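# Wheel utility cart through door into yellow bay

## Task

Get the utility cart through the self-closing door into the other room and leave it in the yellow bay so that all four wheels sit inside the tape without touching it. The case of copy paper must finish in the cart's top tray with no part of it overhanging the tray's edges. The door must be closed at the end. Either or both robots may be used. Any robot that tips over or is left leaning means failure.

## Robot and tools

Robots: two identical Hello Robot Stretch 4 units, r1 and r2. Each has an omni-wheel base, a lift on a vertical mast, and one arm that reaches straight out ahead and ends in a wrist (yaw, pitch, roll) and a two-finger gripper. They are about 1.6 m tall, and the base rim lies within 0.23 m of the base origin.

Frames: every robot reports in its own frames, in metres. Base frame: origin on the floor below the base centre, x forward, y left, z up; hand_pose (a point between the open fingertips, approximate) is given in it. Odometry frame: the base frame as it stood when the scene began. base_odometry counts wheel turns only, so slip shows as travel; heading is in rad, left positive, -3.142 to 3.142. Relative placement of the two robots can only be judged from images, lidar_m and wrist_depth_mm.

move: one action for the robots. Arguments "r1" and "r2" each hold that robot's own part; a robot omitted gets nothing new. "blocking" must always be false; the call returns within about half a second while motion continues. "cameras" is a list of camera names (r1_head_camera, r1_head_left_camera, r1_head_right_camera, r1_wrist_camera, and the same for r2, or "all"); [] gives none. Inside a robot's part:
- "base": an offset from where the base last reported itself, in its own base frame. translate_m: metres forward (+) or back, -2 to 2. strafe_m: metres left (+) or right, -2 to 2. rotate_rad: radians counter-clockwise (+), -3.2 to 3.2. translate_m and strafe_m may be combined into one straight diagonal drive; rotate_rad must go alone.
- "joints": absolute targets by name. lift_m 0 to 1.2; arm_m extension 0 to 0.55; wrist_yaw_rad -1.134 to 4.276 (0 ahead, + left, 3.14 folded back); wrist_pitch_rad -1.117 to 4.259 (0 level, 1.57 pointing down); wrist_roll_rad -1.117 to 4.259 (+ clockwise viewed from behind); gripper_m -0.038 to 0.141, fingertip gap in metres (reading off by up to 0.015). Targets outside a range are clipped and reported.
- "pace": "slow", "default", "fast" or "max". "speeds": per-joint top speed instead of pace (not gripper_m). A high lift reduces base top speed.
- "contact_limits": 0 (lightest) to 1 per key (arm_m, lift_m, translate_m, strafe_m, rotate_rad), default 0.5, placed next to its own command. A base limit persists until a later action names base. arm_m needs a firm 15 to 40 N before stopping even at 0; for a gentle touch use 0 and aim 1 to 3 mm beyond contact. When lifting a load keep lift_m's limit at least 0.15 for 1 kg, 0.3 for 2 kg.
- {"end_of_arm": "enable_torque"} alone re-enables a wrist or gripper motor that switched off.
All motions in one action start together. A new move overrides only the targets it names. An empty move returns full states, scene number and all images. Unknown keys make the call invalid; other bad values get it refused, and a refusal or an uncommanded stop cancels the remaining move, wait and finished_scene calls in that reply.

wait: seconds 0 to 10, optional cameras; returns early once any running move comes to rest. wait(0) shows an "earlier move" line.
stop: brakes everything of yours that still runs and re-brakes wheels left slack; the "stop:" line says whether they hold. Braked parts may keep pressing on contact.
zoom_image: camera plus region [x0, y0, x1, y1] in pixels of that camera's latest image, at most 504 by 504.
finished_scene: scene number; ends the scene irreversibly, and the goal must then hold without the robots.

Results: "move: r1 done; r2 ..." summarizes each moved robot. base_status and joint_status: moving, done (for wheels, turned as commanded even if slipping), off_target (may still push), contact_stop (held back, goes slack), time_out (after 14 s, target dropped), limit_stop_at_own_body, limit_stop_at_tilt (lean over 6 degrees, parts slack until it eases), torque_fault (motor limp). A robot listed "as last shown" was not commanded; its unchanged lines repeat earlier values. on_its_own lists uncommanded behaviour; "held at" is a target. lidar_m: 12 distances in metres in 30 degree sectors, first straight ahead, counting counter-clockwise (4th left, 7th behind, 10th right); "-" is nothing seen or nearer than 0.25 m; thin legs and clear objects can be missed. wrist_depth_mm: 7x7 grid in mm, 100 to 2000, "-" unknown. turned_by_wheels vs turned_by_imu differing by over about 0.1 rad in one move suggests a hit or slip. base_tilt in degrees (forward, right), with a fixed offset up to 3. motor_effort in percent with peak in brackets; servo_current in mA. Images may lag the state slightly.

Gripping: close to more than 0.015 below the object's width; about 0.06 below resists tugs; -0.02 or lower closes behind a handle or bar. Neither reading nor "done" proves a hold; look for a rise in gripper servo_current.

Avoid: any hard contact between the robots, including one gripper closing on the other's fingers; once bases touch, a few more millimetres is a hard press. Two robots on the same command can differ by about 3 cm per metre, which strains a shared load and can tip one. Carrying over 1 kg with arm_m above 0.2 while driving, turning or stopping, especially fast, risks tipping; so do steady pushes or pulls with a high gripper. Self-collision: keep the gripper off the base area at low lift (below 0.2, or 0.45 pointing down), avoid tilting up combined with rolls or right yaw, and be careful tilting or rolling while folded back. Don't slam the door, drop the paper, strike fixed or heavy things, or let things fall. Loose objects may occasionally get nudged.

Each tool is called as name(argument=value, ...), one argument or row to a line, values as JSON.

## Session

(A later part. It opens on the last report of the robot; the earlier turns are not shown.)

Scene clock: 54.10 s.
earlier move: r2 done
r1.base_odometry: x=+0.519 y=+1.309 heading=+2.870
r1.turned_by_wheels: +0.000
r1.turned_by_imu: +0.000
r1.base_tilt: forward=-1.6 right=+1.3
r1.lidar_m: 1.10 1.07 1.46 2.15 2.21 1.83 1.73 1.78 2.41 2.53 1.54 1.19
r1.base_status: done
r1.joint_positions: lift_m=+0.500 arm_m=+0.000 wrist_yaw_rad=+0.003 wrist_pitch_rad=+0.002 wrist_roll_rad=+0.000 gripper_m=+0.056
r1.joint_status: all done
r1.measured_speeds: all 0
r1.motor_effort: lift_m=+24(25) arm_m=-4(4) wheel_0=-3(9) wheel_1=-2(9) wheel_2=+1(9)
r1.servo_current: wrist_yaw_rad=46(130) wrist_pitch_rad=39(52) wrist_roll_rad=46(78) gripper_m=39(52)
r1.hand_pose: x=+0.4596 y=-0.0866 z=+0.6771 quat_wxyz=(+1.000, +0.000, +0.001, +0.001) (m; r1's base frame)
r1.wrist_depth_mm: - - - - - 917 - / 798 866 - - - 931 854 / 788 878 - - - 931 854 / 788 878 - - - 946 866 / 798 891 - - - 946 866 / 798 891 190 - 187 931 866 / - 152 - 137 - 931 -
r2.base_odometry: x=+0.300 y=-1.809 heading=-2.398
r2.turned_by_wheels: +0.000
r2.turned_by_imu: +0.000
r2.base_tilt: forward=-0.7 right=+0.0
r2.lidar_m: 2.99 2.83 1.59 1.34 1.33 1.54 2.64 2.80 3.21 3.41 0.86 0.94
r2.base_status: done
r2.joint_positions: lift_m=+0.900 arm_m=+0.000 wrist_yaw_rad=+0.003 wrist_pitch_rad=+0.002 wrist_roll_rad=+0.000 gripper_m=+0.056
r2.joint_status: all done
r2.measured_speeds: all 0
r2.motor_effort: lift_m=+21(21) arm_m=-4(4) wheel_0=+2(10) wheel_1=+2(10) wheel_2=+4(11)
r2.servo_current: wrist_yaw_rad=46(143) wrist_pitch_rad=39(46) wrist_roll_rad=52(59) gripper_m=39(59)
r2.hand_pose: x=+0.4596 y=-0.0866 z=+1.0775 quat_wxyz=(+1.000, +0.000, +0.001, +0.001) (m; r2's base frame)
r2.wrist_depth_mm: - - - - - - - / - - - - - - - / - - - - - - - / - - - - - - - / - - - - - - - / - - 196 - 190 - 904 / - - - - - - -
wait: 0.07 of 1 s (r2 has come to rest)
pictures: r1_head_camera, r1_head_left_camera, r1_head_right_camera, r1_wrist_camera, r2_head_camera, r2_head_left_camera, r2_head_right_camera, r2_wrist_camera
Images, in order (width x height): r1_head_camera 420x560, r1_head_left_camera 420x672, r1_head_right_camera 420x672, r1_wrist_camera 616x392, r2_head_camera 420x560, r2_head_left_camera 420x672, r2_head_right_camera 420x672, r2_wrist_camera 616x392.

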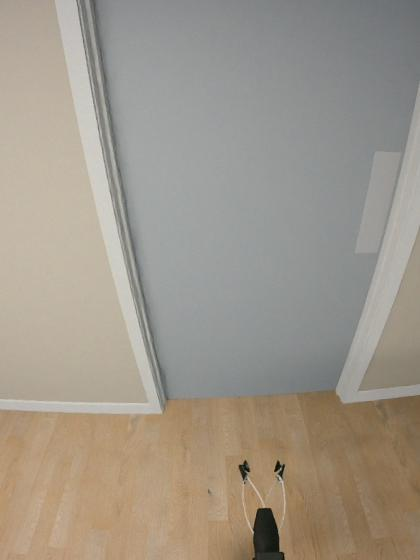

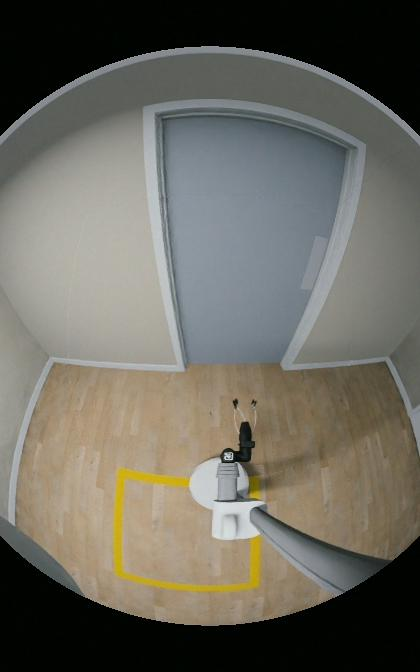

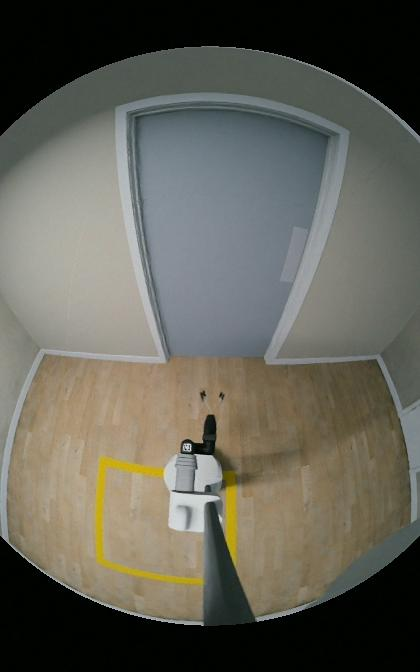

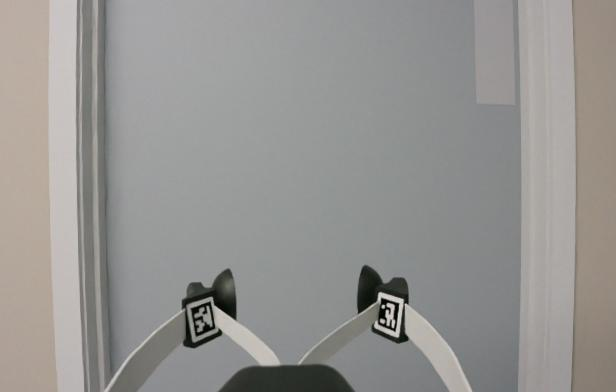

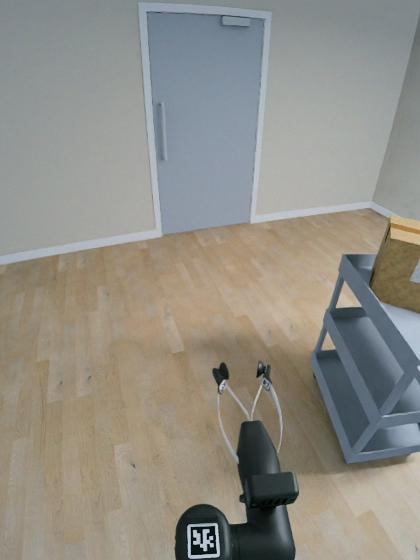

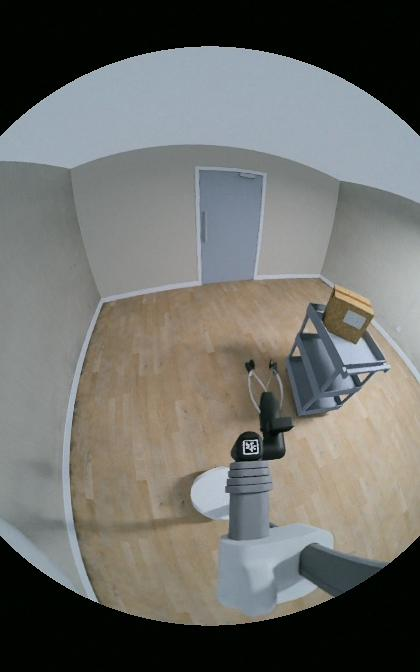

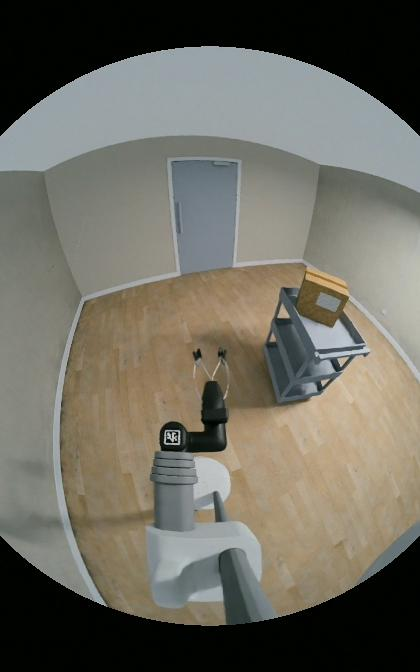

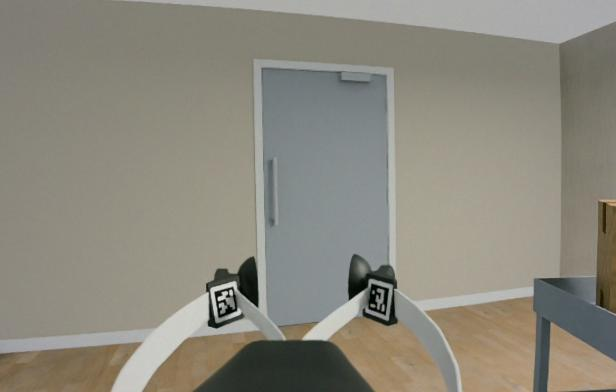

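move(
  blocking=false,
  r2={"base":{"rotate_rad":1.075},"joints":{"wrist_yaw_rad":-0.785,"gripper_m":0.12}},
)

wait(
  seconds=4,
)

move(
  blocking=false,
  r2={"base":{"translate_m":0.85,"strafe_m":-0.85},"joints":{"arm_m":0.3}},
)

wait(
  seconds=2,
)

wait(
  seconds=8,
)

wait(
  seconds=1,
  cameras=["r2_head_camera","r2_head_left_camera","r2_head_right_camera","r2_wrist_camera"],
)

Scene clock: 115.67 s.
move: r2 moving
r1: as last shown
r1.lidar_m: 1.10 1.07 1.44 2.15 2.22 1.84 1.73 1.81 2.42 2.56 1.56 1.17
r1.motor_effort: lift_m=+24(24) arm_m=-4(4) wheel_0=-3(3) wheel_1=-2(3) wheel_2=+0(1)
r1.servo_current: wrist_yaw_rad=39(72) wrist_pitch_rad=46(46) wrist_roll_rad=59(59) gripper_m=39(46)
r1.wrist_depth_mm: - - - - - 904 - / 788 866 - - - 931 854 / 788 878 - - - 931 854 / 788 891 - - - 946 878 / 809 878 - - - 960 866 / 798 878 190 - 188 931 866 / - 152 - 137 - 946 -
r2.base_odometry: x=+0.300 y=-1.809 heading=-2.160
r2.turned_by_wheels: +0.238
r2.turned_by_imu: +0.232
r2.base_tilt: forward=-0.7 right=+0.0
r2.lidar_m: 2.99 2.00 1.46 1.33 1.39 1.82 2.82 2.89 3.61 1.19 0.84 1.28
r2.base_status: rotate_rad moving
r2.joint_positions: lift_m=+0.900 arm_m=+0.000 wrist_yaw_rad=-0.565 wrist_pitch_rad=+0.002 wrist_roll_rad=+0.000 gripper_m=+0.075
r2.joint_status: wrist_yaw_rad moving; gripper_m moving
r2.measured_speeds: translate_m=+0.002 strafe_m=+0.001 rotate_rad=+0.924 lift_m=+0.000 arm_m=+0.000 wrist_yaw_rad=-1.746 wrist_pitch_rad=+0.000 wrist_roll_rad=+0.000
r2.motor_effort: lift_m=+21(21) arm_m=-4(4) wheel_0=-9(9) wheel_1=-9(10) wheel_2=-11(12)
r2.servo_current: wrist_yaw_rad=65(143) wrist_pitch_rad=39(46) wrist_roll_rad=52(65) gripper_m=85(111)
r2.hand_pose: x=+0.3677 y=-0.2282 z=+1.0775 quat_wxyz=(+0.960, +0.000, +0.001, -0.279) (m; r2's base frame)
r2.wrist_depth_mm: - - - - - - - / - - - - - - - / - - - - - - - / - - - - - - - / - - - - - 917 866 / - - 189 - 189 904 866 / - - - - - 723 597
pictures: none

Scene clock: 116.97 s.
earlier move: r2 done
r1.base_odometry: x=+0.519 y=+1.309 heading=+2.870
r1.turned_by_wheels: +0.000
r1.turned_by_imu: +0.000
r1.base_tilt: forward=-1.6 right=+1.3
r1.lidar_m: 1.11 1.10 1.43 2.16 2.23 1.82 1.74 1.81 2.40 2.56 1.53 1.18
r1.base_status: not commanded
r1.joint_positions: lift_m=+0.500 arm_m=+0.000 wrist_yaw_rad=+0.003 wrist_pitch_rad=+0.002 wrist_roll_rad=+0.000 gripper_m=+0.056
r1.joint_status: not commanded
r1.measured_speeds: all 0
r1.motor_effort: lift_m=+24(25) arm_m=-4(4) wheel_0=-2(3) wheel_1=-2(3) wheel_2=+1(1)
r1.servo_current: wrist_yaw_rad=59(72) wrist_pitch_rad=46(52) wrist_roll_rad=59(72) gripper_m=39(46)
r1.hand_pose: x=+0.4596 y=-0.0866 z=+0.6771 quat_wxyz=(+1.000, +0.000, +0.001, +0.001) (m; r1's base frame)
r1.wrist_depth_mm: - - - - - 917 - / 788 878 - - - 946 878 / 788 878 - - - 931 866 / 788 878 - - - 946 866 / 788 878 - - - 931 866 / 798 891 191 - 187 960 878 / - 152 - 137 - 946 -
r2.base_odometry: x=+0.300 y=-1.809 heading=-1.324
r2.turned_by_wheels: +0.836
r2.turned_by_imu: +0.814
r2.base_tilt: forward=-0.7 right=+0.0
r2.lidar_m: 1.58 1.35 1.35 1.55 2.70 2.83 3.28 3.40 0.85 0.93 2.99 2.73
r2.base_status: done
r2.joint_positions: lift_m=+0.900 arm_m=+0.000 wrist_yaw_rad=-0.782 wrist_pitch_rad=+0.002 wrist_roll_rad=+0.000 gripper_m=+0.120
r2.joint_status: all done
r2.measured_speeds: all 0
r2.motor_effort: lift_m=+21(21) arm_m=-4(4) wheel_0=-2(11) wheel_1=-3(10) wheel_2=-4(12)
r2.servo_current: wrist_yaw_rad=52(143) wrist_pitch_rad=39(46) wrist_roll_rad=46(65) gripper_m=52(111)
r2.hand_pose: x=+0.3139 y=-0.2653 z=+1.0775 quat_wxyz=(+0.925, +0.000, +0.001, -0.381) (m; r2's base frame)
r2.wrist_depth_mm: - - - - - - - / - - - - - - - / - - - - - - - / - - - - - - - / - - - - - - - / - - 201 - 199 - - / - - - - - - -
wait: 1.30 of 4 s (r2 has come to rest)
pictures: none

Scene clock: 117.47 s.
move: r2 moving
r1: as last shown
r1.lidar_m: 1.11 1.08 1.42 2.16 2.23 1.81 1.72 1.81 2.44 2.53 1.56 1.19
r1.motor_effort: lift_m=+24(24) arm_m=-4(4) wheel_0=-3(3) wheel_1=-2(2) wheel_2=+1(1)
r1.servo_current: wrist_yaw_rad=52(59) wrist_pitch_rad=39(46) wrist_roll_rad=46(59) gripper_m=46(46)
r1.wrist_depth_mm: - - - - - 946 - / 788 878 - - - 931 854 / 788 878 - - - 946 878 / 788 878 - - - 931 866 / 798 891 - - - 960 866 / 798 891 191 - 188 946 878 / - 151 - 137 - 946 -
r2.base_odometry: x=+0.283 y=-1.837 heading=-1.325
r2.turned_by_wheels: -0.001
r2.turned_by_imu: -0.001
r2.base_tilt: forward=-0.7 right=+0.1
r2.lidar_m: 1.56 1.36 1.36 1.54 2.70 2.83 3.33 3.40 0.84 0.98 2.95 2.77
r2.base_status: translate_m moving; strafe_m moving
r2.joint_positions: lift_m=+0.900 arm_m=+0.051 wrist_yaw_rad=-0.782 wrist_pitch_rad=+0.002 wrist_roll_rad=+0.000 gripper_m=+0.120
r2.joint_status: arm_m moving
r2.measured_speeds: translate_m=+0.090 strafe_m=-0.088 rotate_rad=+0.002 lift_m=+0.000 arm_m=+0.195 wrist_yaw_rad=+0.000 wrist_pitch_rad=+0.000 wrist_roll_rad=+0.000
r2.motor_effort: lift_m=+21(21) arm_m=+11(11) wheel_0=+6(12) wheel_1=-6(7) wheel_2=-13(13)
r2.servo_current: wrist_yaw_rad=52(59) wrist_pitch_rad=33(46) wrist_roll_rad=52(52) gripper_m=46(59)
r2.hand_pose: x=+0.3643 y=-0.2653 z=+1.0775 quat_wxyz=(+0.924, +0.000, +0.001, -0.381) (m; r2's base frame)
r2.wrist_depth_mm: - - - - - - - / - - - - - - - / - - - - - - - / - - - - - - - / - - - - - - - / - - 201 - 197 - - / - - - - - - -
pictures: none

Scene clock: 119.47 s.
earlier move: r2 moving
r1.base_odometry: x=+0.519 y=+1.309 heading=+2.870
r1.turned_by_wheels: +0.000
r1.turned_by_imu: +0.000
r1.base_tilt: forward=-1.6 right=+1.3
r1.lidar_m: 1.12 1.06 1.43 2.15 2.22 1.84 1.73 1.79 2.41 2.55 1.56 1.17
r1.base_status: not commanded
r1.joint_positions: lift_m=+0.500 arm_m=+0.000 wrist_yaw_rad=+0.003 wrist_pitch_rad=+0.002 wrist_roll_rad=+0.000 gripper_m=+0.056
r1.joint_status: not commanded
r1.measured_speeds: all 0
r1.motor_effort: lift_m=+24(25) arm_m=-4(4) wheel_0=-2(3) wheel_1=-2(2) wheel_2=+0(1)
r1.servo_current: wrist_yaw_rad=78(78) wrist_pitch_rad=46(52) wrist_roll_rad=46(72) gripper_m=39(52)
r1.hand_pose: x=+0.4596 y=-0.0866 z=+0.6771 quat_wxyz=(+1.000, +0.000, +0.001, +0.001) (m; r1's base frame)
r1.wrist_depth_mm: - - - - - 931 - / 788 866 - - - 917 866 / 788 878 - - - 931 854 / 798 891 - - - 931 866 / 788 891 - - - 931 878 / 798 878 190 - 187 946 866 / - 151 - 137 - 931 -
r2.base_odometry: x=+0.004 y=-2.304 heading=-1.324
r2.turned_by_wheels: +0.000
r2.turned_by_imu: +0.001
r2.base_tilt: forward=-0.7 right=+0.1
r2.lidar_m: 1.56 1.36 1.35 1.55 2.71 3.39 3.92 0.80 0.86 2.83 2.41 2.42
r2.base_status: translate_m moving; strafe_m moving
r2.joint_positions: lift_m=+0.900 arm_m=+0.300 wrist_yaw_rad=-0.783 wrist_pitch_rad=+0.002 wrist_roll_rad=+0.000 gripper_m=+0.120
r2.joint_status: all done
r2.measured_speeds: translate_m=+0.212 strafe_m=-0.212 rotate_rad=+0.002 lift_m=+0.000 arm_m=+0.000 wrist_yaw_rad=+0.000 wrist_pitch_rad=+0.000 wrist_roll_rad=+0.000
r2.motor_effort: lift_m=+20(21) arm_m=+7(11) wheel_0=+11(13) wheel_1=-6(9) wheel_2=-8(13)
r2.servo_current: wrist_yaw_rad=59(59) wrist_pitch_rad=39(46) wrist_roll_rad=46(59) gripper_m=52(59)
r2.hand_pose: x=+0.6136 y=-0.2653 z=+1.0776 quat_wxyz=(+0.924, +0.000, +0.001, -0.381) (m; r2's base frame)
r2.wrist_depth_mm: - - - - - - - / - - - - - 1983 - / - - - - - - - / - - - - - - - / - - - - - - - / - - 200 - 200 - - / - - - - - - -
wait: 2.00 s; no rest
pictures: none

Scene clock: 122.43 s.
earlier move: r2 done
r1.base_odometry: x=+0.519 y=+1.309 heading=+2.870
r1.turned_by_wheels: +0.000
r1.turned_by_imu: +0.000
r1.base_tilt: forward=-1.6 right=+1.3
r1.lidar_m: 1.12 1.09 1.46 2.16 2.24 1.85 1.72 1.79 2.41 2.53 1.52 1.18
r1.base_status: not commanded
r1.joint_positions: lift_m=+0.500 arm_m=+0.000 wrist_yaw_rad=+0.003 wrist_pitch_rad=+0.002 wrist_roll_rad=+0.000 gripper_m=+0.056
r1.joint_status: not commanded
r1.measured_speeds: all 0
r1.motor_effort: lift_m=+24(25) arm_m=-4(4) wheel_0=-3(3) wheel_1=-2(3) wheel_2=+0(1)
r1.servo_current: wrist_yaw_rad=59(78) wrist_pitch_rad=46(52) wrist_roll_rad=39(72) gripper_m=39(52)
r1.hand_pose: x=+0.4596 y=-0.0866 z=+0.6771 quat_wxyz=(+1.000, +0.000, +0.001, +0.001) (m; r1's base frame)
r1.wrist_depth_mm: - - - - - 917 - / 798 891 - - - 917 854 / 778 878 - - - 946 866 / 798 878 - - - 931 866 / 809 878 - - - 946 878 / 798 891 190 - 188 946 878 / - 151 - 136 - 946 -
r2.base_odometry: x=-0.317 y=-2.841 heading=-1.324
r2.turned_by_wheels: +0.000
r2.turned_by_imu: +0.001
r2.base_tilt: forward=-0.6 right=+0.1
r2.lidar_m: 1.57 1.34 1.35 1.60 2.73 4.01 1.01 0.96 3.39 2.11 1.80 1.79
r2.base_status: done
r2.joint_positions: lift_m=+0.900 arm_m=+0.300 wrist_yaw_rad=-0.783 wrist_pitch_rad=+0.002 wrist_roll_rad=+0.000 gripper_m=+0.120
r2.joint_status: all done
r2.measured_speeds: all 0
r2.motor_effort: lift_m=+20(21) arm_m=+7(11) wheel_0=+2(13) wheel_1=-4(9) wheel_2=-4(13)
r2.servo_current: wrist_yaw_rad=46(59) wrist_pitch_rad=39(52) wrist_roll_rad=52(65) gripper_m=52(59)
r2.hand_pose: x=+0.6136 y=-0.2653 z=+1.0776 quat_wxyz=(+0.924, +0.000, +0.001, -0.381) (m; r2's base frame)
r2.wrist_depth_mm: - - - - - - - / 1397 - - - - - - / 1430 - - - - - - / 1464 - - - - - - / 1464 - - - - - - / 1464 186 190 - 186 - - / - - - - - - -
wait: 2.97 of 8 s (r2 has come to rest)
pictures: none

Scene clock: 123.43 s.
r1.base_odometry: x=+0.519 y=+1.309 heading=+2.870
r1.turned_by_wheels: +0.000
r1.turned_by_imu: +0.000
r1.base_tilt: forward=-1.6 right=+1.3
r1.lidar_m: 1.10 1.07 1.45 2.15 2.24 1.84 1.73 1.80 2.42 2.54 1.53 1.19
r1.base_status: not commanded
r1.joint_positions: lift_m=+0.500 arm_m=+0.000 wrist_yaw_rad=+0.003 wrist_pitch_rad=+0.002 wrist_roll_rad=+0.000 gripper_m=+0.056
r1.joint_status: not commanded
r1.measured_speeds: all 0
r1.motor_effort: lift_m=+24(25) arm_m=-4(4) wheel_0=-2(3) wheel_1=-2(3) wheel_2=+0(1)
r1.servo_current: wrist_yaw_rad=59(78) wrist_pitch_rad=39(52) wrist_roll_rad=52(72) gripper_m=39(52)
r1.hand_pose: x=+0.4596 y=-0.0866 z=+0.6771 quat_wxyz=(+1.000, +0.000, +0.001, +0.001) (m; r1's base frame)
r1.wrist_depth_mm: - - - - - 931 - / 788 891 - - - 946 866 / 788 878 - - - 931 866 / 798 891 - - - 946 878 / 798 866 - - - 960 842 / 798 878 191 - 187 931 866 / - 152 - 136 - 931 -
r2.base_odometry: x=-0.317 y=-2.841 heading=-1.324
r2.turned_by_wheels: +0.000
r2.turned_by_imu: +0.000
r2.base_tilt: forward=-0.7 right=+0.1
r2.lidar_m: 1.58 1.34 1.35 1.56 2.72 4.00 1.02 0.97 3.39 2.10 1.81 1.80
r2.base_status: done
r2.joint_positions: lift_m=+0.900 arm_m=+0.300 wrist_yaw_rad=-0.783 wrist_pitch_rad=+0.002 wrist_roll_rad=+0.000 gripper_m=+0.120
r2.joint_status: all done
r2.measured_speeds: all 0
r2.motor_effort: lift_m=+20(21) arm_m=+6(11) wheel_0=+2(13) wheel_1=-4(9) wheel_2=-4(13)
r2.servo_current: wrist_yaw_rad=52(59) wrist_pitch_rad=39(52) wrist_roll_rad=46(65) gripper_m=52(59)
r2.hand_pose: x=+0.6136 y=-0.2653 z=+1.0776 quat_wxyz=(+0.924, +0.000, +0.001, -0.381) (m; r2's base frame)
r2.wrist_depth_mm: - - - - - - - / 1397 - - - - - - / 1464 - - - - - - / 1464 - - - - - - / 1464 - - - - - - / 1464 186 190 - 185 - - / - - - - - - -
wait: 1.00 s; at rest by 0.27 s
pictures: r2_head_camera, r2_head_left_camera, r2_head_right_camera, r2_wrist_camera
Images, in order (width x height): r2_head_camera 420x560, r2_head_left_camera 420x672, r2_head_right_camera 420x672, r2_wrist_camera 616x392.

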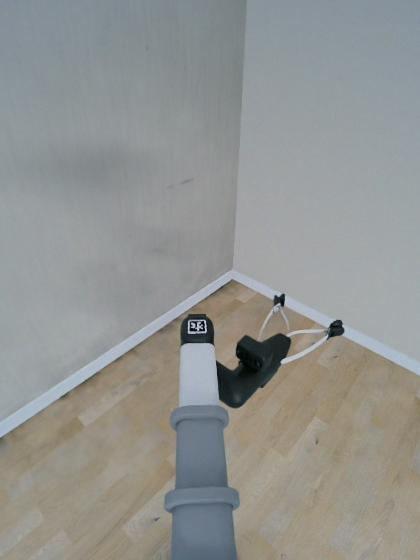

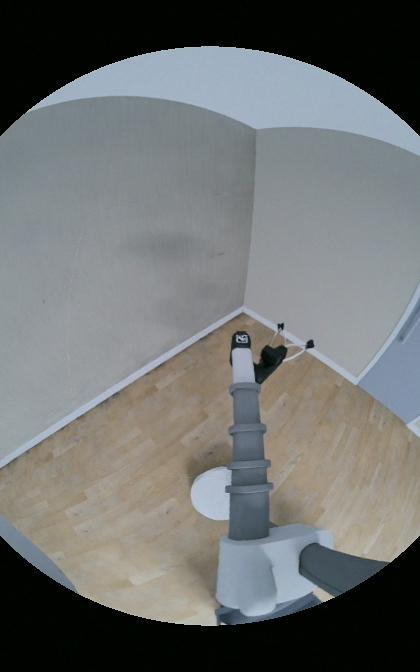

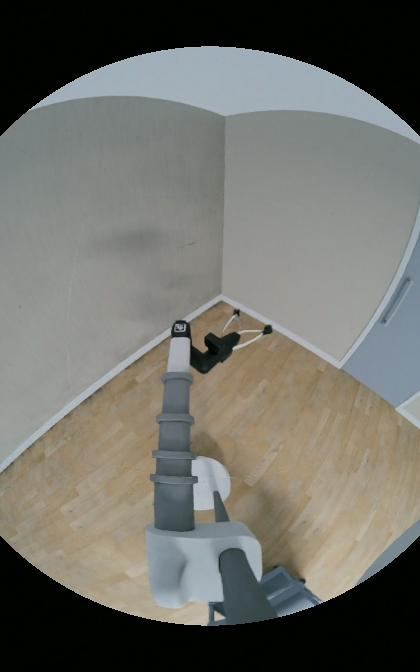

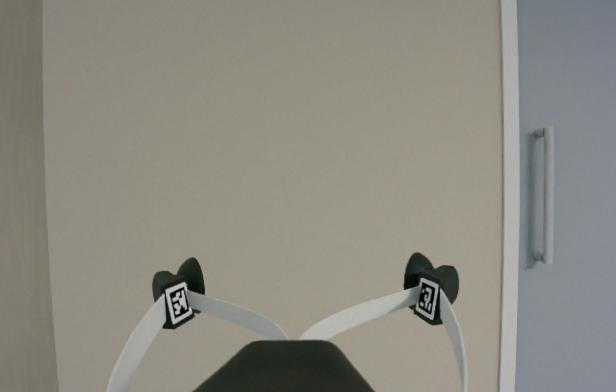

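move(
  blocking=false,
  r2={"base":{"translate_m":0.014,"strafe_m":-1.188}},
)

wait(
  seconds=8,
)

wait(
  seconds=0.5,
  cameras=["r2_head_camera","r2_head_right_camera","r2_wrist_camera"],
)

Scene clock: 131.40 s.
move: r2 moving
r1: as last shown
r1.lidar_m: 1.11 1.07 1.46 2.16 2.24 1.82 1.72 1.80 2.41 2.54 1.54 1.19
r1.motor_effort: lift_m=+24(24) arm_m=-4(4) wheel_0=-2(3) wheel_1=-2(3) wheel_2=+0(1)
r1.servo_current: wrist_yaw_rad=52(59) wrist_pitch_rad=39(52) wrist_roll_rad=39(72) gripper_m=39(46)
r1.wrist_depth_mm: - - - - - 931 - / 788 878 - - - 917 878 / 788 891 - - - 946 866 / 809 866 - - - 931 866 / 798 866 - - - 931 866 / 798 878 191 - 187 946 878 / - 152 - 136 - 946 -
r2.base_odometry: x=-0.352 y=-2.850 heading=-1.325
r2.turned_by_wheels: +0.000
r2.turned_by_imu: +0.000
r2.base_tilt: forward=-0.6 right=+0.1
r2.lidar_m: 1.62 1.38 1.38 1.61 2.73 4.04 1.01 0.96 3.39 2.10 1.77 1.78
r2.base_status: translate_m moving; strafe_m moving
r2.joint_positions: lift_m=+0.900 arm_m=+0.300 wrist_yaw_rad=-0.783 wrist_pitch_rad=+0.002 wrist_roll_rad=+0.000 gripper_m=+0.120
r2.joint_status: not commanded
r2.measured_speeds: translate_m=+0.002 strafe_m=-0.139 rotate_rad=+0.005 lift_m=+0.000 arm_m=+0.000 wrist_yaw_rad=+0.000 wrist_pitch_rad=+0.000 wrist_roll_rad=+0.000
r2.motor_effort: lift_m=+20(21) arm_m=+7(7) wheel_0=+7(11) wheel_1=-10(12) wheel_2=-7(7)
r2.servo_current: wrist_yaw_rad=46(52) wrist_pitch_rad=46(46) wrist_roll_rad=46(52) gripper_m=46(59)
r2.hand_pose: x=+0.6136 y=-0.2653 z=+1.0776 quat_wxyz=(+0.924, +0.000, +0.001, -0.381) (m; r2's base frame)
r2.wrist_depth_mm: - - - - - - - / 1397 - - - - - - / 1397 - - - - - - / 1430 - - - - - - / 1430 - - - - - - / 1430 186 190 - 185 - - / - - - - - - -
pictures: none

Scene clock: 136.20 s.
earlier move: r2 done
r1.base_odometry: x=+0.519 y=+1.309 heading=+2.870
r1.turned_by_wheels: +0.000
r1.turned_by_imu: +0.000
r1.base_tilt: forward=-1.6 right=+1.2
r1.lidar_m: 1.11 1.07 1.41 2.16 2.21 1.85 1.73 1.81 2.41 2.55 1.53 1.17
r1.base_status: not commanded
r1.joint_positions: lift_m=+0.500 arm_m=+0.000 wrist_yaw_rad=+0.003 wrist_pitch_rad=+0.002 wrist_roll_rad=+0.000 gripper_m=+0.056
r1.joint_status: not commanded
r1.measured_speeds: all 0
r1.motor_effort: lift_m=+24(25) arm_m=-4(4) wheel_0=-2(3) wheel_1=-2(3) wheel_2=+1(1)
r1.servo_current: wrist_yaw_rad=52(72) wrist_pitch_rad=39(52) wrist_roll_rad=59(78) gripper_m=46(52)
r1.hand_pose: x=+0.4596 y=-0.0866 z=+0.6771 quat_wxyz=(+1.000, +0.000, +0.001, +0.001) (m; r1's base frame)
r1.wrist_depth_mm: - - - - - 931 - / 798 878 - - - 917 878 / 798 878 - - - 946 878 / 788 878 - - - 931 866 / 788 891 - - - 946 878 / 798 878 190 - 187 946 866 / - 152 - 137 - 931 -
r2.base_odometry: x=-1.466 y=-3.143 heading=-1.325
r2.turned_by_wheels: +0.000
r2.turned_by_imu: +0.000
r2.base_tilt: forward=-0.7 right=+0.1
r2.lidar_m: 1.12 1.93 2.17 2.50 1.62 1.08 2.99 2.57 1.98 1.14 0.95 0.91
r2.base_status: done
r2.joint_positions: lift_m=+0.900 arm_m=+0.300 wrist_yaw_rad=-0.783 wrist_pitch_rad=+0.002 wrist_roll_rad=+0.000 gripper_m=+0.120
r2.joint_status: not commanded
r2.measured_speeds: all 0
r2.motor_effort: lift_m=+20(21) arm_m=+7(7) wheel_0=+2(13) wheel_1=-1(12) wheel_2=-5(8)
r2.servo_current: wrist_yaw_rad=39(65) wrist_pitch_rad=39(52) wrist_roll_rad=39(65) gripper_m=52(59)
r2.hand_pose: x=+0.6136 y=-0.2653 z=+1.0776 quat_wxyz=(+0.924, +0.000, +0.001, -0.381) (m; r2's base frame)
r2.wrist_depth_mm: - - 554 - - - - / - - 554 492 - - - / - - 559 564 - - - / - - 564 580 - - - / - - 564 574 - - - / - 185 197 500 185 - - / - - - - - - -
wait: 4.80 of 8 s (r2 has come to rest)
pictures: none

Scene clock: 136.70 s.
r1.base_odometry: x=+0.519 y=+1.309 heading=+2.870
r1.turned_by_wheels: +0.000
r1.turned_by_imu: +0.000
r1.base_tilt: forward=-1.6 right=+1.3
r1.lidar_m: 1.11 1.07 1.43 2.17 2.24 1.85 1.72 1.79 2.44 2.54 1.54 1.16
r1.base_status: not commanded
r1.joint_positions: lift_m=+0.500 arm_m=+0.000 wrist_yaw_rad=+0.003 wrist_pitch_rad=+0.002 wrist_roll_rad=+0.000 gripper_m=+0.056
r1.joint_status: not commanded
r1.measured_speeds: all 0
r1.motor_effort: lift_m=+24(25) arm_m=-4(4) wheel_0=-3(3) wheel_1=-2(3) wheel_2=+0(1)
r1.servo_current: wrist_yaw_rad=46(72) wrist_pitch_rad=39(52) wrist_roll_rad=52(78) gripper_m=46(52)
r1.hand_pose: x=+0.4596 y=-0.0866 z=+0.6771 quat_wxyz=(+1.000, +0.000, +0.001, +0.001) (m; r1's base frame)
r1.wrist_depth_mm: - - - - - 931 - / 788 878 - - - 931 854 / 788 866 - - - 946 854 / 778 878 - - - 931 866 / 798 878 - - - 946 866 / 809 866 190 - 188 946 878 / - 152 - 136 - 917 -
r2.base_odometry: x=-1.466 y=-3.143 heading=-1.325
r2.turned_by_wheels: +0.000
r2.turned_by_imu: +0.000
r2.base_tilt: forward=-0.7 right=+0.1
r2.lidar_m: 1.12 1.95 2.18 2.50 1.58 1.07 3.01 2.57 1.99 1.12 0.95 0.93
r2.base_status: done
r2.joint_positions: lift_m=+0.900 arm_m=+0.300 wrist_yaw_rad=-0.783 wrist_pitch_rad=+0.002 wrist_roll_rad=+0.000 gripper_m=+0.120
r2.joint_status: not commanded
r2.measured_speeds: all 0
r2.motor_effort: lift_m=+20(21) arm_m=+7(7) wheel_0=+2(13) wheel_1=-1(12) wheel_2=-5(8)
r2.servo_current: wrist_yaw_rad=46(65) wrist_pitch_rad=46(52) wrist_roll_rad=39(65) gripper_m=52(59)
r2.hand_pose: x=+0.6136 y=-0.2653 z=+1.0776 quat_wxyz=(+0.924, +0.000, +0.001, -0.381) (m; r2's base frame)
r2.wrist_depth_mm: - - 549 - - - - / - - 559 496 - - - / - - 559 574 - - - / - - 559 580 - - - / - - 564 580 - - - / - 186 198 500 185 - - / - - - - - - -
wait: 0.50 s; at rest by 0.27 s
pictures: r2_head_camera, r2_head_right_camera, r2_wrist_camera
Images, in order (width x height): r2_head_camera 420x560, r2_head_right_camera 420x672, r2_wrist_camera 616x392.

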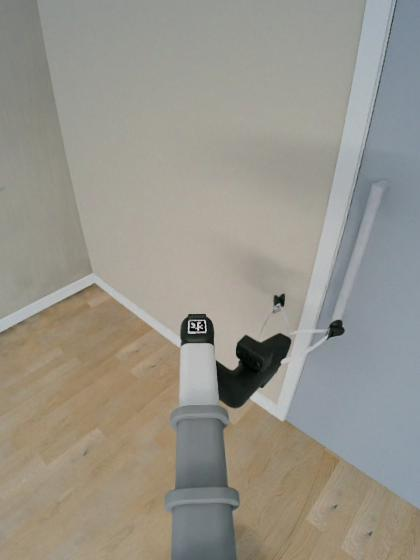

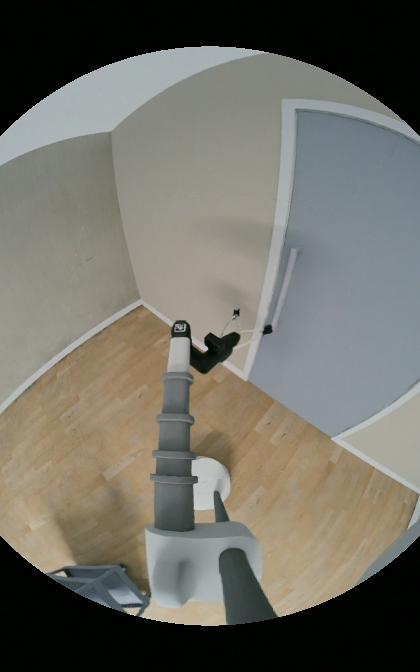

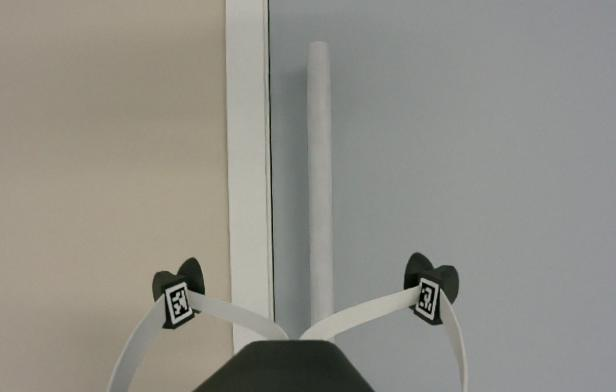

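move(
  blocking=false,
  r2={"base":{"translate_m":0.188,"strafe_m":-0.205},"pace":"slow","contact_limits":{"translate_m":0.2,"strafe_m":0.2}},
)

wait(
  seconds=6,
)

wait(
  seconds=0.3,
  cameras=["r2_head_camera","r2_wrist_camera"],
)

r2: "contact_limits": translate_m and strafe_m are given together and make one move, which takes one limit: state it under one of them only
Scene clock: 141.80 s.
r1.base_odometry: x=+0.519 y=+1.309 heading=+2.870
r1.turned_by_wheels: +0.000
r1.turned_by_imu: +0.000
r1.base_tilt: forward=-1.6 right=+1.3
r1.lidar_m: 1.10 1.07 1.41 2.17 2.24 1.84 1.74 1.80 2.42 2.52 1.55 1.16
r1.base_status: not commanded
r1.joint_positions: lift_m=+0.500 arm_m=+0.000 wrist_yaw_rad=+0.003 wrist_pitch_rad=+0.002 wrist_roll_rad=+0.000 gripper_m=+0.056
r1.joint_status: not commanded
r1.measured_speeds: all 0
r1.motor_effort: lift_m=+24(25) arm_m=-4(4) wheel_0=-2(3) wheel_1=-2(3) wheel_2=+1(1)
r1.servo_current: wrist_yaw_rad=65(72) wrist_pitch_rad=39(52) wrist_roll_rad=39(78) gripper_m=46(52)
r1.hand_pose: x=+0.4596 y=-0.0866 z=+0.6771 quat_wxyz=(+1.000, +0.000, +0.001, +0.001) (m; r1's base frame)
r1.wrist_depth_mm: - - - - - 931 - / 798 854 - - - 917 878 / 788 878 - - - 946 854 / 798 878 - - - 946 854 / 788 866 - - - 931 866 / 798 891 190 - 187 931 866 / - 152 - 137 - 931 -
r2.base_odometry: x=-1.466 y=-3.143 heading=-1.325
r2.turned_by_wheels: +0.000
r2.turned_by_imu: +0.000
r2.base_tilt: forward=-0.7 right=+0.1
r2.lidar_m: 1.13 1.95 2.19 2.52 1.57 1.07 3.01 2.58 1.96 1.12 0.94 0.90
r2.base_status: done
r2.joint_positions: lift_m=+0.900 arm_m=+0.300 wrist_yaw_rad=-0.783 wrist_pitch_rad=+0.002 wrist_roll_rad=+0.000 gripper_m=+0.120
r2.joint_status: not commanded
r2.measured_speeds: all 0
r2.motor_effort: lift_m=+20(21) arm_m=+7(7) wheel_0=+2(13) wheel_1=-1(12) wheel_2=-5(8)
r2.servo_current: wrist_yaw_rad=39(65) wrist_pitch_rad=39(52) wrist_roll_rad=39(65) gripper_m=52(59)
r2.hand_pose: x=+0.6136 y=-0.2653 z=+1.0776 quat_wxyz=(+0.924, +0.000, +0.001, -0.381) (m; r2's base frame)
r2.wrist_depth_mm: - - 554 - - - - / - - 559 496 - - - / - - 559 574 - - - / - - 569 574 - - - / - - 564 580 - - - / - 185 197 500 186 - - / - - - - - - -
pictures: none

not run: a call was refused earlier in this reply.

not run: a call was refused earlier in this reply.

move(
  blocking=false,
  r2={"base":{"translate_m":0.188,"strafe_m":-0.205},"pace":"slow"},
)

wait(
  seconds=6,
)

wait(
  seconds=0.3,
  cameras=["r2_head_camera","r2_wrist_camera"],
)

Scene clock: 155.67 s.
move: r2 moving
r1.base_odometry: x=+0.519 y=+1.309 heading=+2.870
r1.turned_by_wheels: +0.000
r1.turned_by_imu: +0.000
r1.base_tilt: forward=-1.6 right=+1.3
r1.lidar_m: 1.10 1.07 1.44 2.16 2.22 1.85 1.73 1.79 2.43 2.55 1.53 1.19
r1.base_status: not commanded
r1.joint_positions: lift_m=+0.500 arm_m=+0.000 wrist_yaw_rad=+0.003 wrist_pitch_rad=+0.002 wrist_roll_rad=+0.000 gripper_m=+0.056
r1.joint_status: not commanded
r1.measured_speeds: all 0
r1.motor_effort: lift_m=+24(25) arm_m=-4(4) wheel_0=-2(3) wheel_1=-2(2) wheel_2=+0(1)
r1.servo_current: wrist_yaw_rad=72(72) wrist_pitch_rad=46(46) wrist_roll_rad=46(72) gripper_m=46(52)
r1.hand_pose: x=+0.4596 y=-0.0866 z=+0.6771 quat_wxyz=(+1.000, +0.000, +0.001, +0.001) (m; r1's base frame)
r1.wrist_depth_mm: - - - - - 917 - / 788 866 - - - 931 878 / 788 866 - - - 931 854 / 809 891 - - - 931 866 / 788 878 - - - 931 866 / 798 878 190 - 187 946 878 / - 152 - 137 - 931 -
r2.base_odometry: x=-1.473 y=-3.154 heading=-1.325
r2.turned_by_wheels: +0.000
r2.turned_by_imu: +0.000
r2.base_tilt: forward=-0.6 right=+0.0
r2.lidar_m: 1.09 1.93 2.19 2.55 1.59 1.09 3.01 2.56 1.95 1.10 0.94 0.92
r2.base_status: translate_m moving; strafe_m moving
r2.joint_positions: lift_m=+0.900 arm_m=+0.300 wrist_yaw_rad=-0.783 wrist_pitch_rad=+0.002 wrist_roll_rad=+0.000 gripper_m=+0.120
r2.joint_status: not commanded
r2.measured_speeds: translate_m=+0.034 strafe_m=-0.036 rotate_rad=+0.003 lift_m=+0.000 arm_m=+0.000 wrist_yaw_rad=+0.000 wrist_pitch_rad=+0.000 wrist_roll_rad=+0.000
r2.motor_effort: lift_m=+20(20) arm_m=+7(7) wheel_0=+5(11) wheel_1=-5(5) wheel_2=-10(10)
r2.servo_current: wrist_yaw_rad=46(59) wrist_pitch_rad=39(46) wrist_roll_rad=59(59) gripper_m=52(59)
r2.hand_pose: x=+0.6136 y=-0.2653 z=+1.0776 quat_wxyz=(+0.924, +0.000, +0.001, -0.381) (m; r2's base frame)
r2.wrist_depth_mm: - - 535 - - - - / - - 544 480 - - - / - - 549 484 - - - / - - 554 492 - - - / - - 554 564 - - - / - 185 198 484 185 - - / - - - - - - -
pictures: none

Scene clock: 159.20 s.
earlier move: r2 done
r1.base_odometry: x=+0.519 y=+1.309 heading=+2.870
r1.turned_by_wheels: +0.000
r1.turned_by_imu: +0.000
r1.base_tilt: forward=-1.6 right=+1.3
r1.lidar_m: 1.11 1.07 1.44 2.15 2.22 1.85 1.73 1.82 2.42 2.54 1.56 1.16
r1.base_status: not commanded
r1.joint_positions: lift_m=+0.500 arm_m=+0.000 wrist_yaw_rad=+0.003 wrist_pitch_rad=+0.002 wrist_roll_rad=+0.000 gripper_m=+0.056
r1.joint_status: not commanded
r1.measured_speeds: all 0
r1.motor_effort: lift_m=+24(25) arm_m=-4(4) wheel_0=-3(3) wheel_1=-2(3) wheel_2=+0(1)
r1.servo_current: wrist_yaw_rad=33(72) wrist_pitch_rad=39(52) wrist_roll_rad=46(72) gripper_m=39(52)
r1.hand_pose: x=+0.4596 y=-0.0866 z=+0.6771 quat_wxyz=(+1.000, +0.000, +0.001, +0.001) (m; r1's base frame)
r1.wrist_depth_mm: - - - - - 931 - / 788 878 - - - 931 866 / 788 878 - - - 960 842 / 788 878 - - - 946 878 / 788 878 - - - 946 878 / 788 891 190 - 187 917 878 / - 152 - 137 - 946 -
r2.base_odometry: x=-1.619 y=-3.375 heading=-1.325
r2.turned_by_wheels: +0.000
r2.turned_by_imu: +0.001
r2.base_tilt: forward=-0.7 right=+0.1
r2.lidar_m: 0.77 1.38 2.20 2.56 1.86 1.37 3.00 2.55 1.41 0.79 0.68 0.65
r2.base_status: done
r2.joint_positions: lift_m=+0.900 arm_m=+0.300 wrist_yaw_rad=-0.783 wrist_pitch_rad=+0.002 wrist_roll_rad=+0.000 gripper_m=+0.120
r2.joint_status: not commanded
r2.measured_speeds: all 0
r2.motor_effort: lift_m=+20(20) arm_m=+7(7) wheel_0=+3(13) wheel_1=-4(8) wheel_2=-7(10)
r2.servo_current: wrist_yaw_rad=52(65) wrist_pitch_rad=39(52) wrist_roll_rad=46(65) gripper_m=46(59)
r2.hand_pose: x=+0.6136 y=-0.2653 z=+1.0776 quat_wxyz=(+0.924, +0.000, +0.001, -0.381) (m; r2's base frame)
r2.wrist_depth_mm: 301 285 294 220 291 290 287 / 303 287 297 216 291 290 289 / 303 289 298 228 294 293 290 / 306 290 300 229 297 293 293 / 307 293 303 228 296 297 293 / 310 293 293 222 298 296 296 / 310 309 293 - 301 298 296
wait: 3.53 of 6 s (r2 has come to rest)
pictures: none

Scene clock: 159.50 s.
r1.base_odometry: x=+0.519 y=+1.309 heading=+2.870
r1.turned_by_wheels: +0.000
r1.turned_by_imu: +0.000
r1.base_tilt: forward=-1.6 right=+1.2
r1.lidar_m: 1.10 1.09 1.44 2.15 2.22 1.85 1.73 1.80 2.42 2.54 1.58 1.19
r1.base_status: not commanded
r1.joint_positions: lift_m=+0.500 arm_m=+0.000 wrist_yaw_rad=+0.003 wrist_pitch_rad=+0.002 wrist_roll_rad=+0.000 gripper_m=+0.056
r1.joint_status: not commanded
r1.measured_speeds: all 0
r1.motor_effort: lift_m=+24(25) arm_m=-4(4) wheel_0=-2(3) wheel_1=-2(3) wheel_2=+1(1)
r1.servo_current: wrist_yaw_rad=52(72) wrist_pitch_rad=46(52) wrist_roll_rad=46(72) gripper_m=39(52)
r1.hand_pose: x=+0.4596 y=-0.0866 z=+0.6771 quat_wxyz=(+1.000, +0.000, +0.001, +0.001) (m; r1's base frame)
r1.wrist_depth_mm: - - - - - 946 - / 798 891 - - - 946 878 / 788 866 - - - 946 866 / 809 866 - - - 946 854 / 798 891 - - - 931 866 / 798 878 190 - 187 946 866 / - 152 - 136 - 946 -
r2.base_odometry: x=-1.619 y=-3.375 heading=-1.325
r2.turned_by_wheels: +0.000
r2.turned_by_imu: +0.000
r2.base_tilt: forward=-0.7 right=+0.1
r2.lidar_m: 0.79 1.39 2.19 2.55 1.84 1.31 3.00 2.56 1.40 0.81 0.65 0.66
r2.base_status: done
r2.joint_positions: lift_m=+0.900 arm_m=+0.300 wrist_yaw_rad=-0.783 wrist_pitch_rad=+0.002 wrist_roll_rad=+0.000 gripper_m=+0.120
r2.joint_status: not commanded
r2.measured_speeds: all 0
r2.motor_effort: lift_m=+20(20) arm_m=+7(7) wheel_0=+3(13) wheel_1=-4(8) wheel_2=-7(10)
r2.servo_current: wrist_yaw_rad=39(65) wrist_pitch_rad=39(52) wrist_roll_rad=39(65) gripper_m=46(59)
r2.hand_pose: x=+0.6136 y=-0.2653 z=+1.0776 quat_wxyz=(+0.924, +0.000, +0.001, -0.381) (m; r2's base frame)
r2.wrist_depth_mm: 300 285 296 220 290 290 286 / 303 285 297 218 293 290 289 / 304 290 300 228 293 293 290 / 306 290 301 228 296 296 290 / 309 294 301 228 297 294 294 / 312 293 293 223 297 297 294 / 312 309 294 - 301 300 297
wait: 0.30 s; at rest by 0.27 s
pictures: r2_head_camera, r2_wrist_camera
Images, in order (width x height): r2_head_camera 420x560, r2_wrist_camera 616x392.

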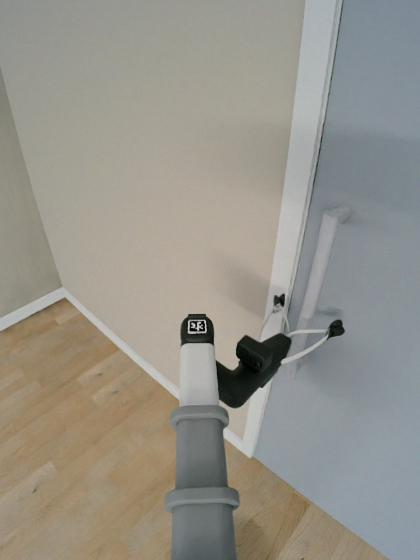

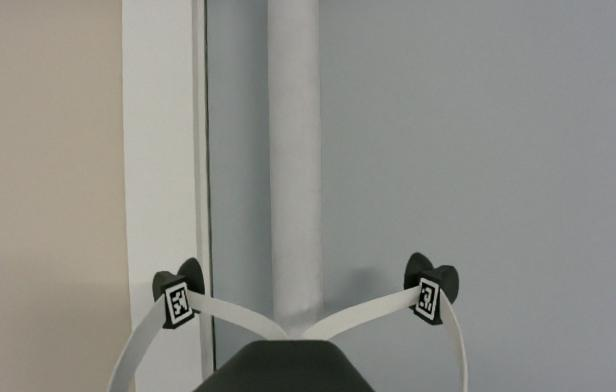

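move(
  blocking=false,
  r2={"joints":{"gripper_m":-0.025}},
)

wait(
  seconds=3,
)

move(
  blocking=false,
  r2={"base":{"translate_m":-0.254,"strafe_m":0.08},"pace":"slow","joints":{"wrist_yaw_rad":-0.523},"speeds":{"wrist_yaw_rad":0.1}},
)

wait(
  seconds=3.5,
)

wait(
  seconds=2,
  cameras=["r2_head_camera","r2_wrist_camera"],
)

Scene clock: 181.73 s.
move: r2 moving
r1: as last shown
r1.lidar_m: 1.11 1.08 1.42 2.16 2.24 1.84 1.72 1.81 2.40 2.56 1.53 1.18
r1.motor_effort: lift_m=+24(24) arm_m=-4(4) wheel_0=-3(3) wheel_1=-2(2) wheel_2=+0(1)
r1.servo_current: wrist_yaw_rad=46(65) wrist_pitch_rad=39(46) wrist_roll_rad=59(59) gripper_m=46(46)
r1.wrist_depth_mm: - - - - - 917 - / 788 878 - - - 946 866 / 798 891 - - - 917 854 / 798 891 - - - 946 854 / 798 878 - - - 946 866 / 798 891 189 - 187 946 878 / - 152 - 137 - 946 -
r2.base_odometry: x=-1.619 y=-3.375 heading=-1.325
r2.turned_by_wheels: +0.000
r2.turned_by_imu: +0.000
r2.base_tilt: forward=-0.7 right=+0.1
r2.lidar_m: 0.78 1.38 2.21 2.55 1.84 1.35 3.00 2.54 1.41 0.82 0.68 0.65
r2.base_status: not commanded
r2.joint_positions: lift_m=+0.900 arm_m=+0.300 wrist_yaw_rad=-0.783 wrist_pitch_rad=+0.002 wrist_roll_rad=+0.000 gripper_m=+0.106
r2.joint_status: gripper_m moving
r2.measured_speeds: all 0
r2.motor_effort: lift_m=+20(20) arm_m=+7(7) wheel_0=+4(4) wheel_1=-4(4) wheel_2=-7(7)
r2.servo_current: wrist_yaw_rad=65(65) wrist_pitch_rad=39(39) wrist_roll_rad=52(59) gripper_m=78(98)
r2.hand_pose: x=+0.6136 y=-0.2653 z=+1.0776 quat_wxyz=(+0.924, +0.000, +0.001, -0.381) (m; r2's base frame)
r2.wrist_depth_mm: 301 286 296 220 289 289 286 / 303 287 297 217 293 289 289 / 304 289 300 227 294 293 290 / 306 290 300 228 294 294 291 / 307 293 303 228 298 294 293 / 309 293 202 223 200 297 296 / 312 309 294 - 301 297 296
pictures: none

Scene clock: 183.43 s.
earlier move: r2 done
r1.base_odometry: x=+0.519 y=+1.309 heading=+2.870
r1.turned_by_wheels: +0.000
r1.turned_by_imu: +0.000
r1.base_tilt: forward=-1.6 right=+1.3
r1.lidar_m: 1.11 1.08 1.46 2.15 2.22 1.85 1.73 1.78 2.40 2.56 1.58 1.17
r1.base_status: not commanded
r1.joint_positions: lift_m=+0.500 arm_m=+0.000 wrist_yaw_rad=+0.003 wrist_pitch_rad=+0.002 wrist_roll_rad=+0.000 gripper_m=+0.056
r1.joint_status: not commanded
r1.measured_speeds: all 0
r1.motor_effort: lift_m=+24(25) arm_m=-4(4) wheel_0=-3(3) wheel_1=-2(3) wheel_2=+1(1)
r1.servo_current: wrist_yaw_rad=52(72) wrist_pitch_rad=39(52) wrist_roll_rad=46(72) gripper_m=39(46)
r1.hand_pose: x=+0.4596 y=-0.0866 z=+0.6771 quat_wxyz=(+1.000, +0.000, +0.001, +0.001) (m; r1's base frame)
r1.wrist_depth_mm: - - - - - 917 - / 788 854 - - - 931 866 / 788 878 - - - 946 866 / 798 878 - - - 946 878 / 798 878 - - - 946 878 / 798 891 190 - 187 946 866 / - 152 - 136 - 931 -
r2.base_odometry: x=-1.619 y=-3.375 heading=-1.325
r2.turned_by_wheels: +0.000
r2.turned_by_imu: +0.000
r2.base_tilt: forward=-0.6 right=+0.1
r2.lidar_m: 0.78 1.38 2.20 2.54 1.87 1.35 2.98 2.56 1.40 0.80 0.69 0.66
r2.base_status: not commanded
r2.joint_positions: lift_m=+0.900 arm_m=+0.300 wrist_yaw_rad=-0.783 wrist_pitch_rad=+0.002 wrist_roll_rad=+0.000 gripper_m=-0.023
r2.joint_status: all done
r2.measured_speeds: all 0
r2.motor_effort: lift_m=+20(20) arm_m=+5(7) wheel_0=+2(4) wheel_1=-3(4) wheel_2=-5(7)
r2.servo_current: wrist_yaw_rad=46(65) wrist_pitch_rad=39(46) wrist_roll_rad=46(59) gripper_m=156(299)
r2.hand_pose: x=+0.6137 y=-0.2653 z=+1.0776 quat_wxyz=(+0.924, +0.000, +0.001, -0.381) (m; r2's base frame)
r2.wrist_depth_mm: 298 285 294 223 290 287 283 / 301 286 296 223 293 287 286 / 304 289 297 223 293 291 287 / 309 291 300 223 296 293 289 / 307 293 301 220 296 294 290 / 310 293 184 208 180 294 291 / 312 294 296 - 298 296 294
wait: 1.70 of 3 s (r2 has come to rest)
pictures: none

Scene clock: 183.93 s.
move: r2 moving
r1: as last shown
r1.lidar_m: 1.11 1.10 1.45 2.16 2.23 1.86 1.74 1.82 2.44 2.54 1.54 1.17
r1.motor_effort: lift_m=+24(25) arm_m=-4(4) wheel_0=-2(3) wheel_1=-2(3) wheel_2=+0(1)
r1.servo_current: wrist_yaw_rad=46(78) wrist_pitch_rad=52(52) wrist_roll_rad=59(65) gripper_m=39(46)
r1.wrist_depth_mm: - - - - - 917 - / 788 866 - - - 917 866 / 788 866 - - - 931 866 / 788 878 - - - 946 866 / 798 891 - - - 960 854 / 809 878 190 - 187 946 866 / - 151 - 137 - 931 -
r2.base_odometry: x=-1.618 y=-3.363 heading=-1.325
r2.turned_by_wheels: +0.000
r2.turned_by_imu: +0.000
r2.base_tilt: forward=-0.6 right=+0.1
r2.lidar_m: 0.79 1.44 2.19 2.56 1.82 1.32 2.99 2.56 1.43 0.82 0.69 0.67
r2.base_status: translate_m moving; strafe_m moving
r2.joint_positions: lift_m=+0.900 arm_m=+0.300 wrist_yaw_rad=-0.745 wrist_pitch_rad=+0.002 wrist_roll_rad=+0.000 gripper_m=-0.023
r2.joint_status: wrist_yaw_rad moving
r2.measured_speeds: translate_m=-0.049 strafe_m=+0.016 rotate_rad=+0.004 lift_m=+0.000 arm_m=+0.000 wrist_yaw_rad=+0.078 wrist_pitch_rad=+0.000 wrist_roll_rad=+0.000
r2.motor_effort: lift_m=+20(20) arm_m=+5(6) wheel_0=-8(10) wheel_1=-6(7) wheel_2=+9(10)
r2.servo_current: wrist_yaw_rad=52(98) wrist_pitch_rad=33(46) wrist_roll_rad=39(52) gripper_m=137(156)
r2.hand_pose: x=+0.6236 y=-0.2598 z=+1.0776 quat_wxyz=(+0.931, +0.000, +0.001, -0.364) (m; r2's base frame)
r2.wrist_depth_mm: 314 309 303 224 296 290 287 / 319 312 304 226 298 291 289 / 319 312 306 229 298 294 290 / 322 315 307 228 301 297 291 / 324 317 312 226 301 298 293 / 325 319 183 210 179 297 294 / 327 320 303 - 304 297 296
pictures: none

Scene clock: 187.33 s.
earlier move: r2 done
r1.base_odometry: x=+0.519 y=+1.309 heading=+2.870
r1.turned_by_wheels: +0.000
r1.turned_by_imu: +0.000
r1.base_tilt: forward=-1.6 right=+1.3
r1.lidar_m: 1.09 1.07 1.43 2.15 2.23 1.83 1.73 1.79 2.42 2.55 1.54 1.17
r1.base_status: not commanded
r1.joint_positions: lift_m=+0.500 arm_m=+0.000 wrist_yaw_rad=+0.003 wrist_pitch_rad=+0.002 wrist_roll_rad=+0.000 gripper_m=+0.056
r1.joint_status: not commanded
r1.measured_speeds: all 0
r1.motor_effort: lift_m=+24(25) arm_m=-4(4) wheel_0=-2(3) wheel_1=-2(3) wheel_2=+1(1)
r1.servo_current: wrist_yaw_rad=26(78) wrist_pitch_rad=39(52) wrist_roll_rad=46(65) gripper_m=46(46)
r1.hand_pose: x=+0.4596 y=-0.0866 z=+0.6771 quat_wxyz=(+1.000, +0.000, +0.001, +0.001) (m; r1's base frame)
r1.wrist_depth_mm: - - - - - 931 - / 778 878 - - - 917 854 / 788 866 - - - 946 866 / 788 878 - - - 946 878 / 788 878 - - - 931 878 / 798 866 191 - 187 946 878 / - 152 - 136 - 931 -
r2.base_odometry: x=-1.603 y=-3.110 heading=-1.326
r2.turned_by_wheels: +0.000
r2.turned_by_imu: +0.000
r2.base_tilt: forward=-0.7 right=+0.1
r2.lidar_m: 1.06 1.90 2.31 2.68 1.15 1.10 2.87 2.43 1.89 1.07 0.91 0.89
r2.base_status: done
r2.joint_positions: lift_m=+0.900 arm_m=+0.300 wrist_yaw_rad=-0.526 wrist_pitch_rad=+0.002 wrist_roll_rad=+0.000 gripper_m=-0.024
r2.joint_status: all done
r2.measured_speeds: all 0
r2.motor_effort: lift_m=+20(20) arm_m=+5(6) wheel_0=-5(15) wheel_1=-5(7) wheel_2=+5(11)
r2.servo_current: wrist_yaw_rad=46(104) wrist_pitch_rad=39(46) wrist_roll_rad=46(65) gripper_m=91(156)
r2.hand_pose: x=+0.6763 y=-0.2204 z=+1.0776 quat_wxyz=(+0.966, +0.000, +0.001, -0.260) (m; r2's base frame)
r2.wrist_depth_mm: - - 535 477 - - - / - - 539 445 - - - / - - 544 445 - - - / - - 539 452 - - - / - - 549 445 - - - / - - 182 200 170 - - / - 136 - - - - -
wait: 3.40 of 3.5 s (r2 has come to rest)
pictures: none

Scene clock: 189.33 s.
r1.base_odometry: x=+0.519 y=+1.309 heading=+2.870
r1.turned_by_wheels: +0.000
r1.turned_by_imu: +0.000
r1.base_tilt: forward=-1.6 right=+1.2
r1.lidar_m: 1.11 1.07 1.45 2.17 2.22 1.84 1.74 1.80 2.43 2.55 1.57 1.16
r1.base_status: not commanded
r1.joint_positions: lift_m=+0.500 arm_m=+0.000 wrist_yaw_rad=+0.003 wrist_pitch_rad=+0.002 wrist_roll_rad=+0.000 gripper_m=+0.056
r1.joint_status: not commanded
r1.measured_speeds: all 0
r1.motor_effort: lift_m=+24(25) arm_m=-4(4) wheel_0=-2(3) wheel_1=-2(3) wheel_2=+1(1)
r1.servo_current: wrist_yaw_rad=52(78) wrist_pitch_rad=46(52) wrist_roll_rad=46(65) gripper_m=39(46)
r1.hand_pose: x=+0.4596 y=-0.0866 z=+0.6771 quat_wxyz=(+1.000, +0.000, +0.001, +0.001) (m; r1's base frame)
r1.wrist_depth_mm: - - - - - 931 - / 788 878 - - - 917 866 / 778 878 - - - 946 878 / 798 866 - - - 946 854 / 798 878 - - - 946 878 / 788 878 190 - 187 946 866 / - 152 - 136 - 931 -
r2.base_odometry: x=-1.603 y=-3.110 heading=-1.326
r2.turned_by_wheels: +0.000
r2.turned_by_imu: +0.000
r2.base_tilt: forward=-0.7 right=+0.0
r2.lidar_m: 1.07 1.82 2.31 2.70 1.14 1.11 2.86 2.44 1.90 1.06 0.92 0.90
r2.base_status: done
r2.joint_positions: lift_m=+0.900 arm_m=+0.300 wrist_yaw_rad=-0.526 wrist_pitch_rad=+0.002 wrist_roll_rad=+0.000 gripper_m=-0.024
r2.joint_status: all done
r2.measured_speeds: all 0
r2.motor_effort: lift_m=+20(20) arm_m=+5(6) wheel_0=-5(15) wheel_1=-5(7) wheel_2=+5(11)
r2.servo_current: wrist_yaw_rad=46(104) wrist_pitch_rad=39(46) wrist_roll_rad=39(65) gripper_m=98(156)
r2.hand_pose: x=+0.6763 y=-0.2204 z=+1.0776 quat_wxyz=(+0.966, +0.000, +0.001, -0.260) (m; r2's base frame)
r2.wrist_depth_mm: - - 535 473 - - - / - - 535 445 - - - / - - 539 445 - - - / - - 544 449 - - - / - - 544 449 - - - / - - 182 200 170 - - / - 137 - - - - -
wait: 2.00 s; at rest by 0.27 s
pictures: r2_head_camera, r2_wrist_camera
Images, in order (width x height): r2_head_camera 420x560, r2_wrist_camera 616x392.

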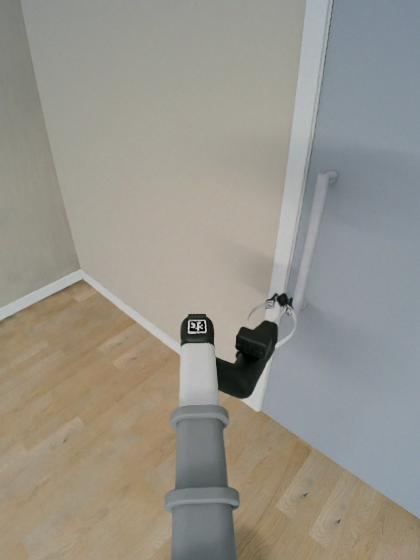

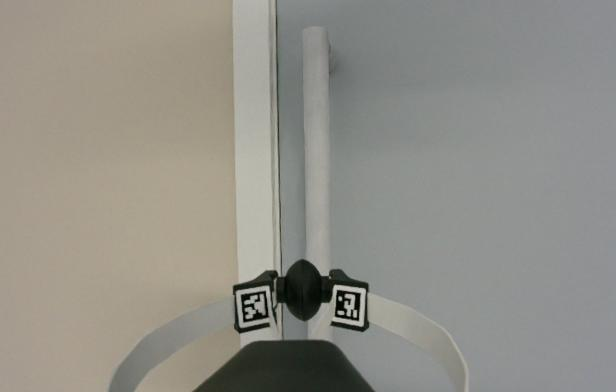

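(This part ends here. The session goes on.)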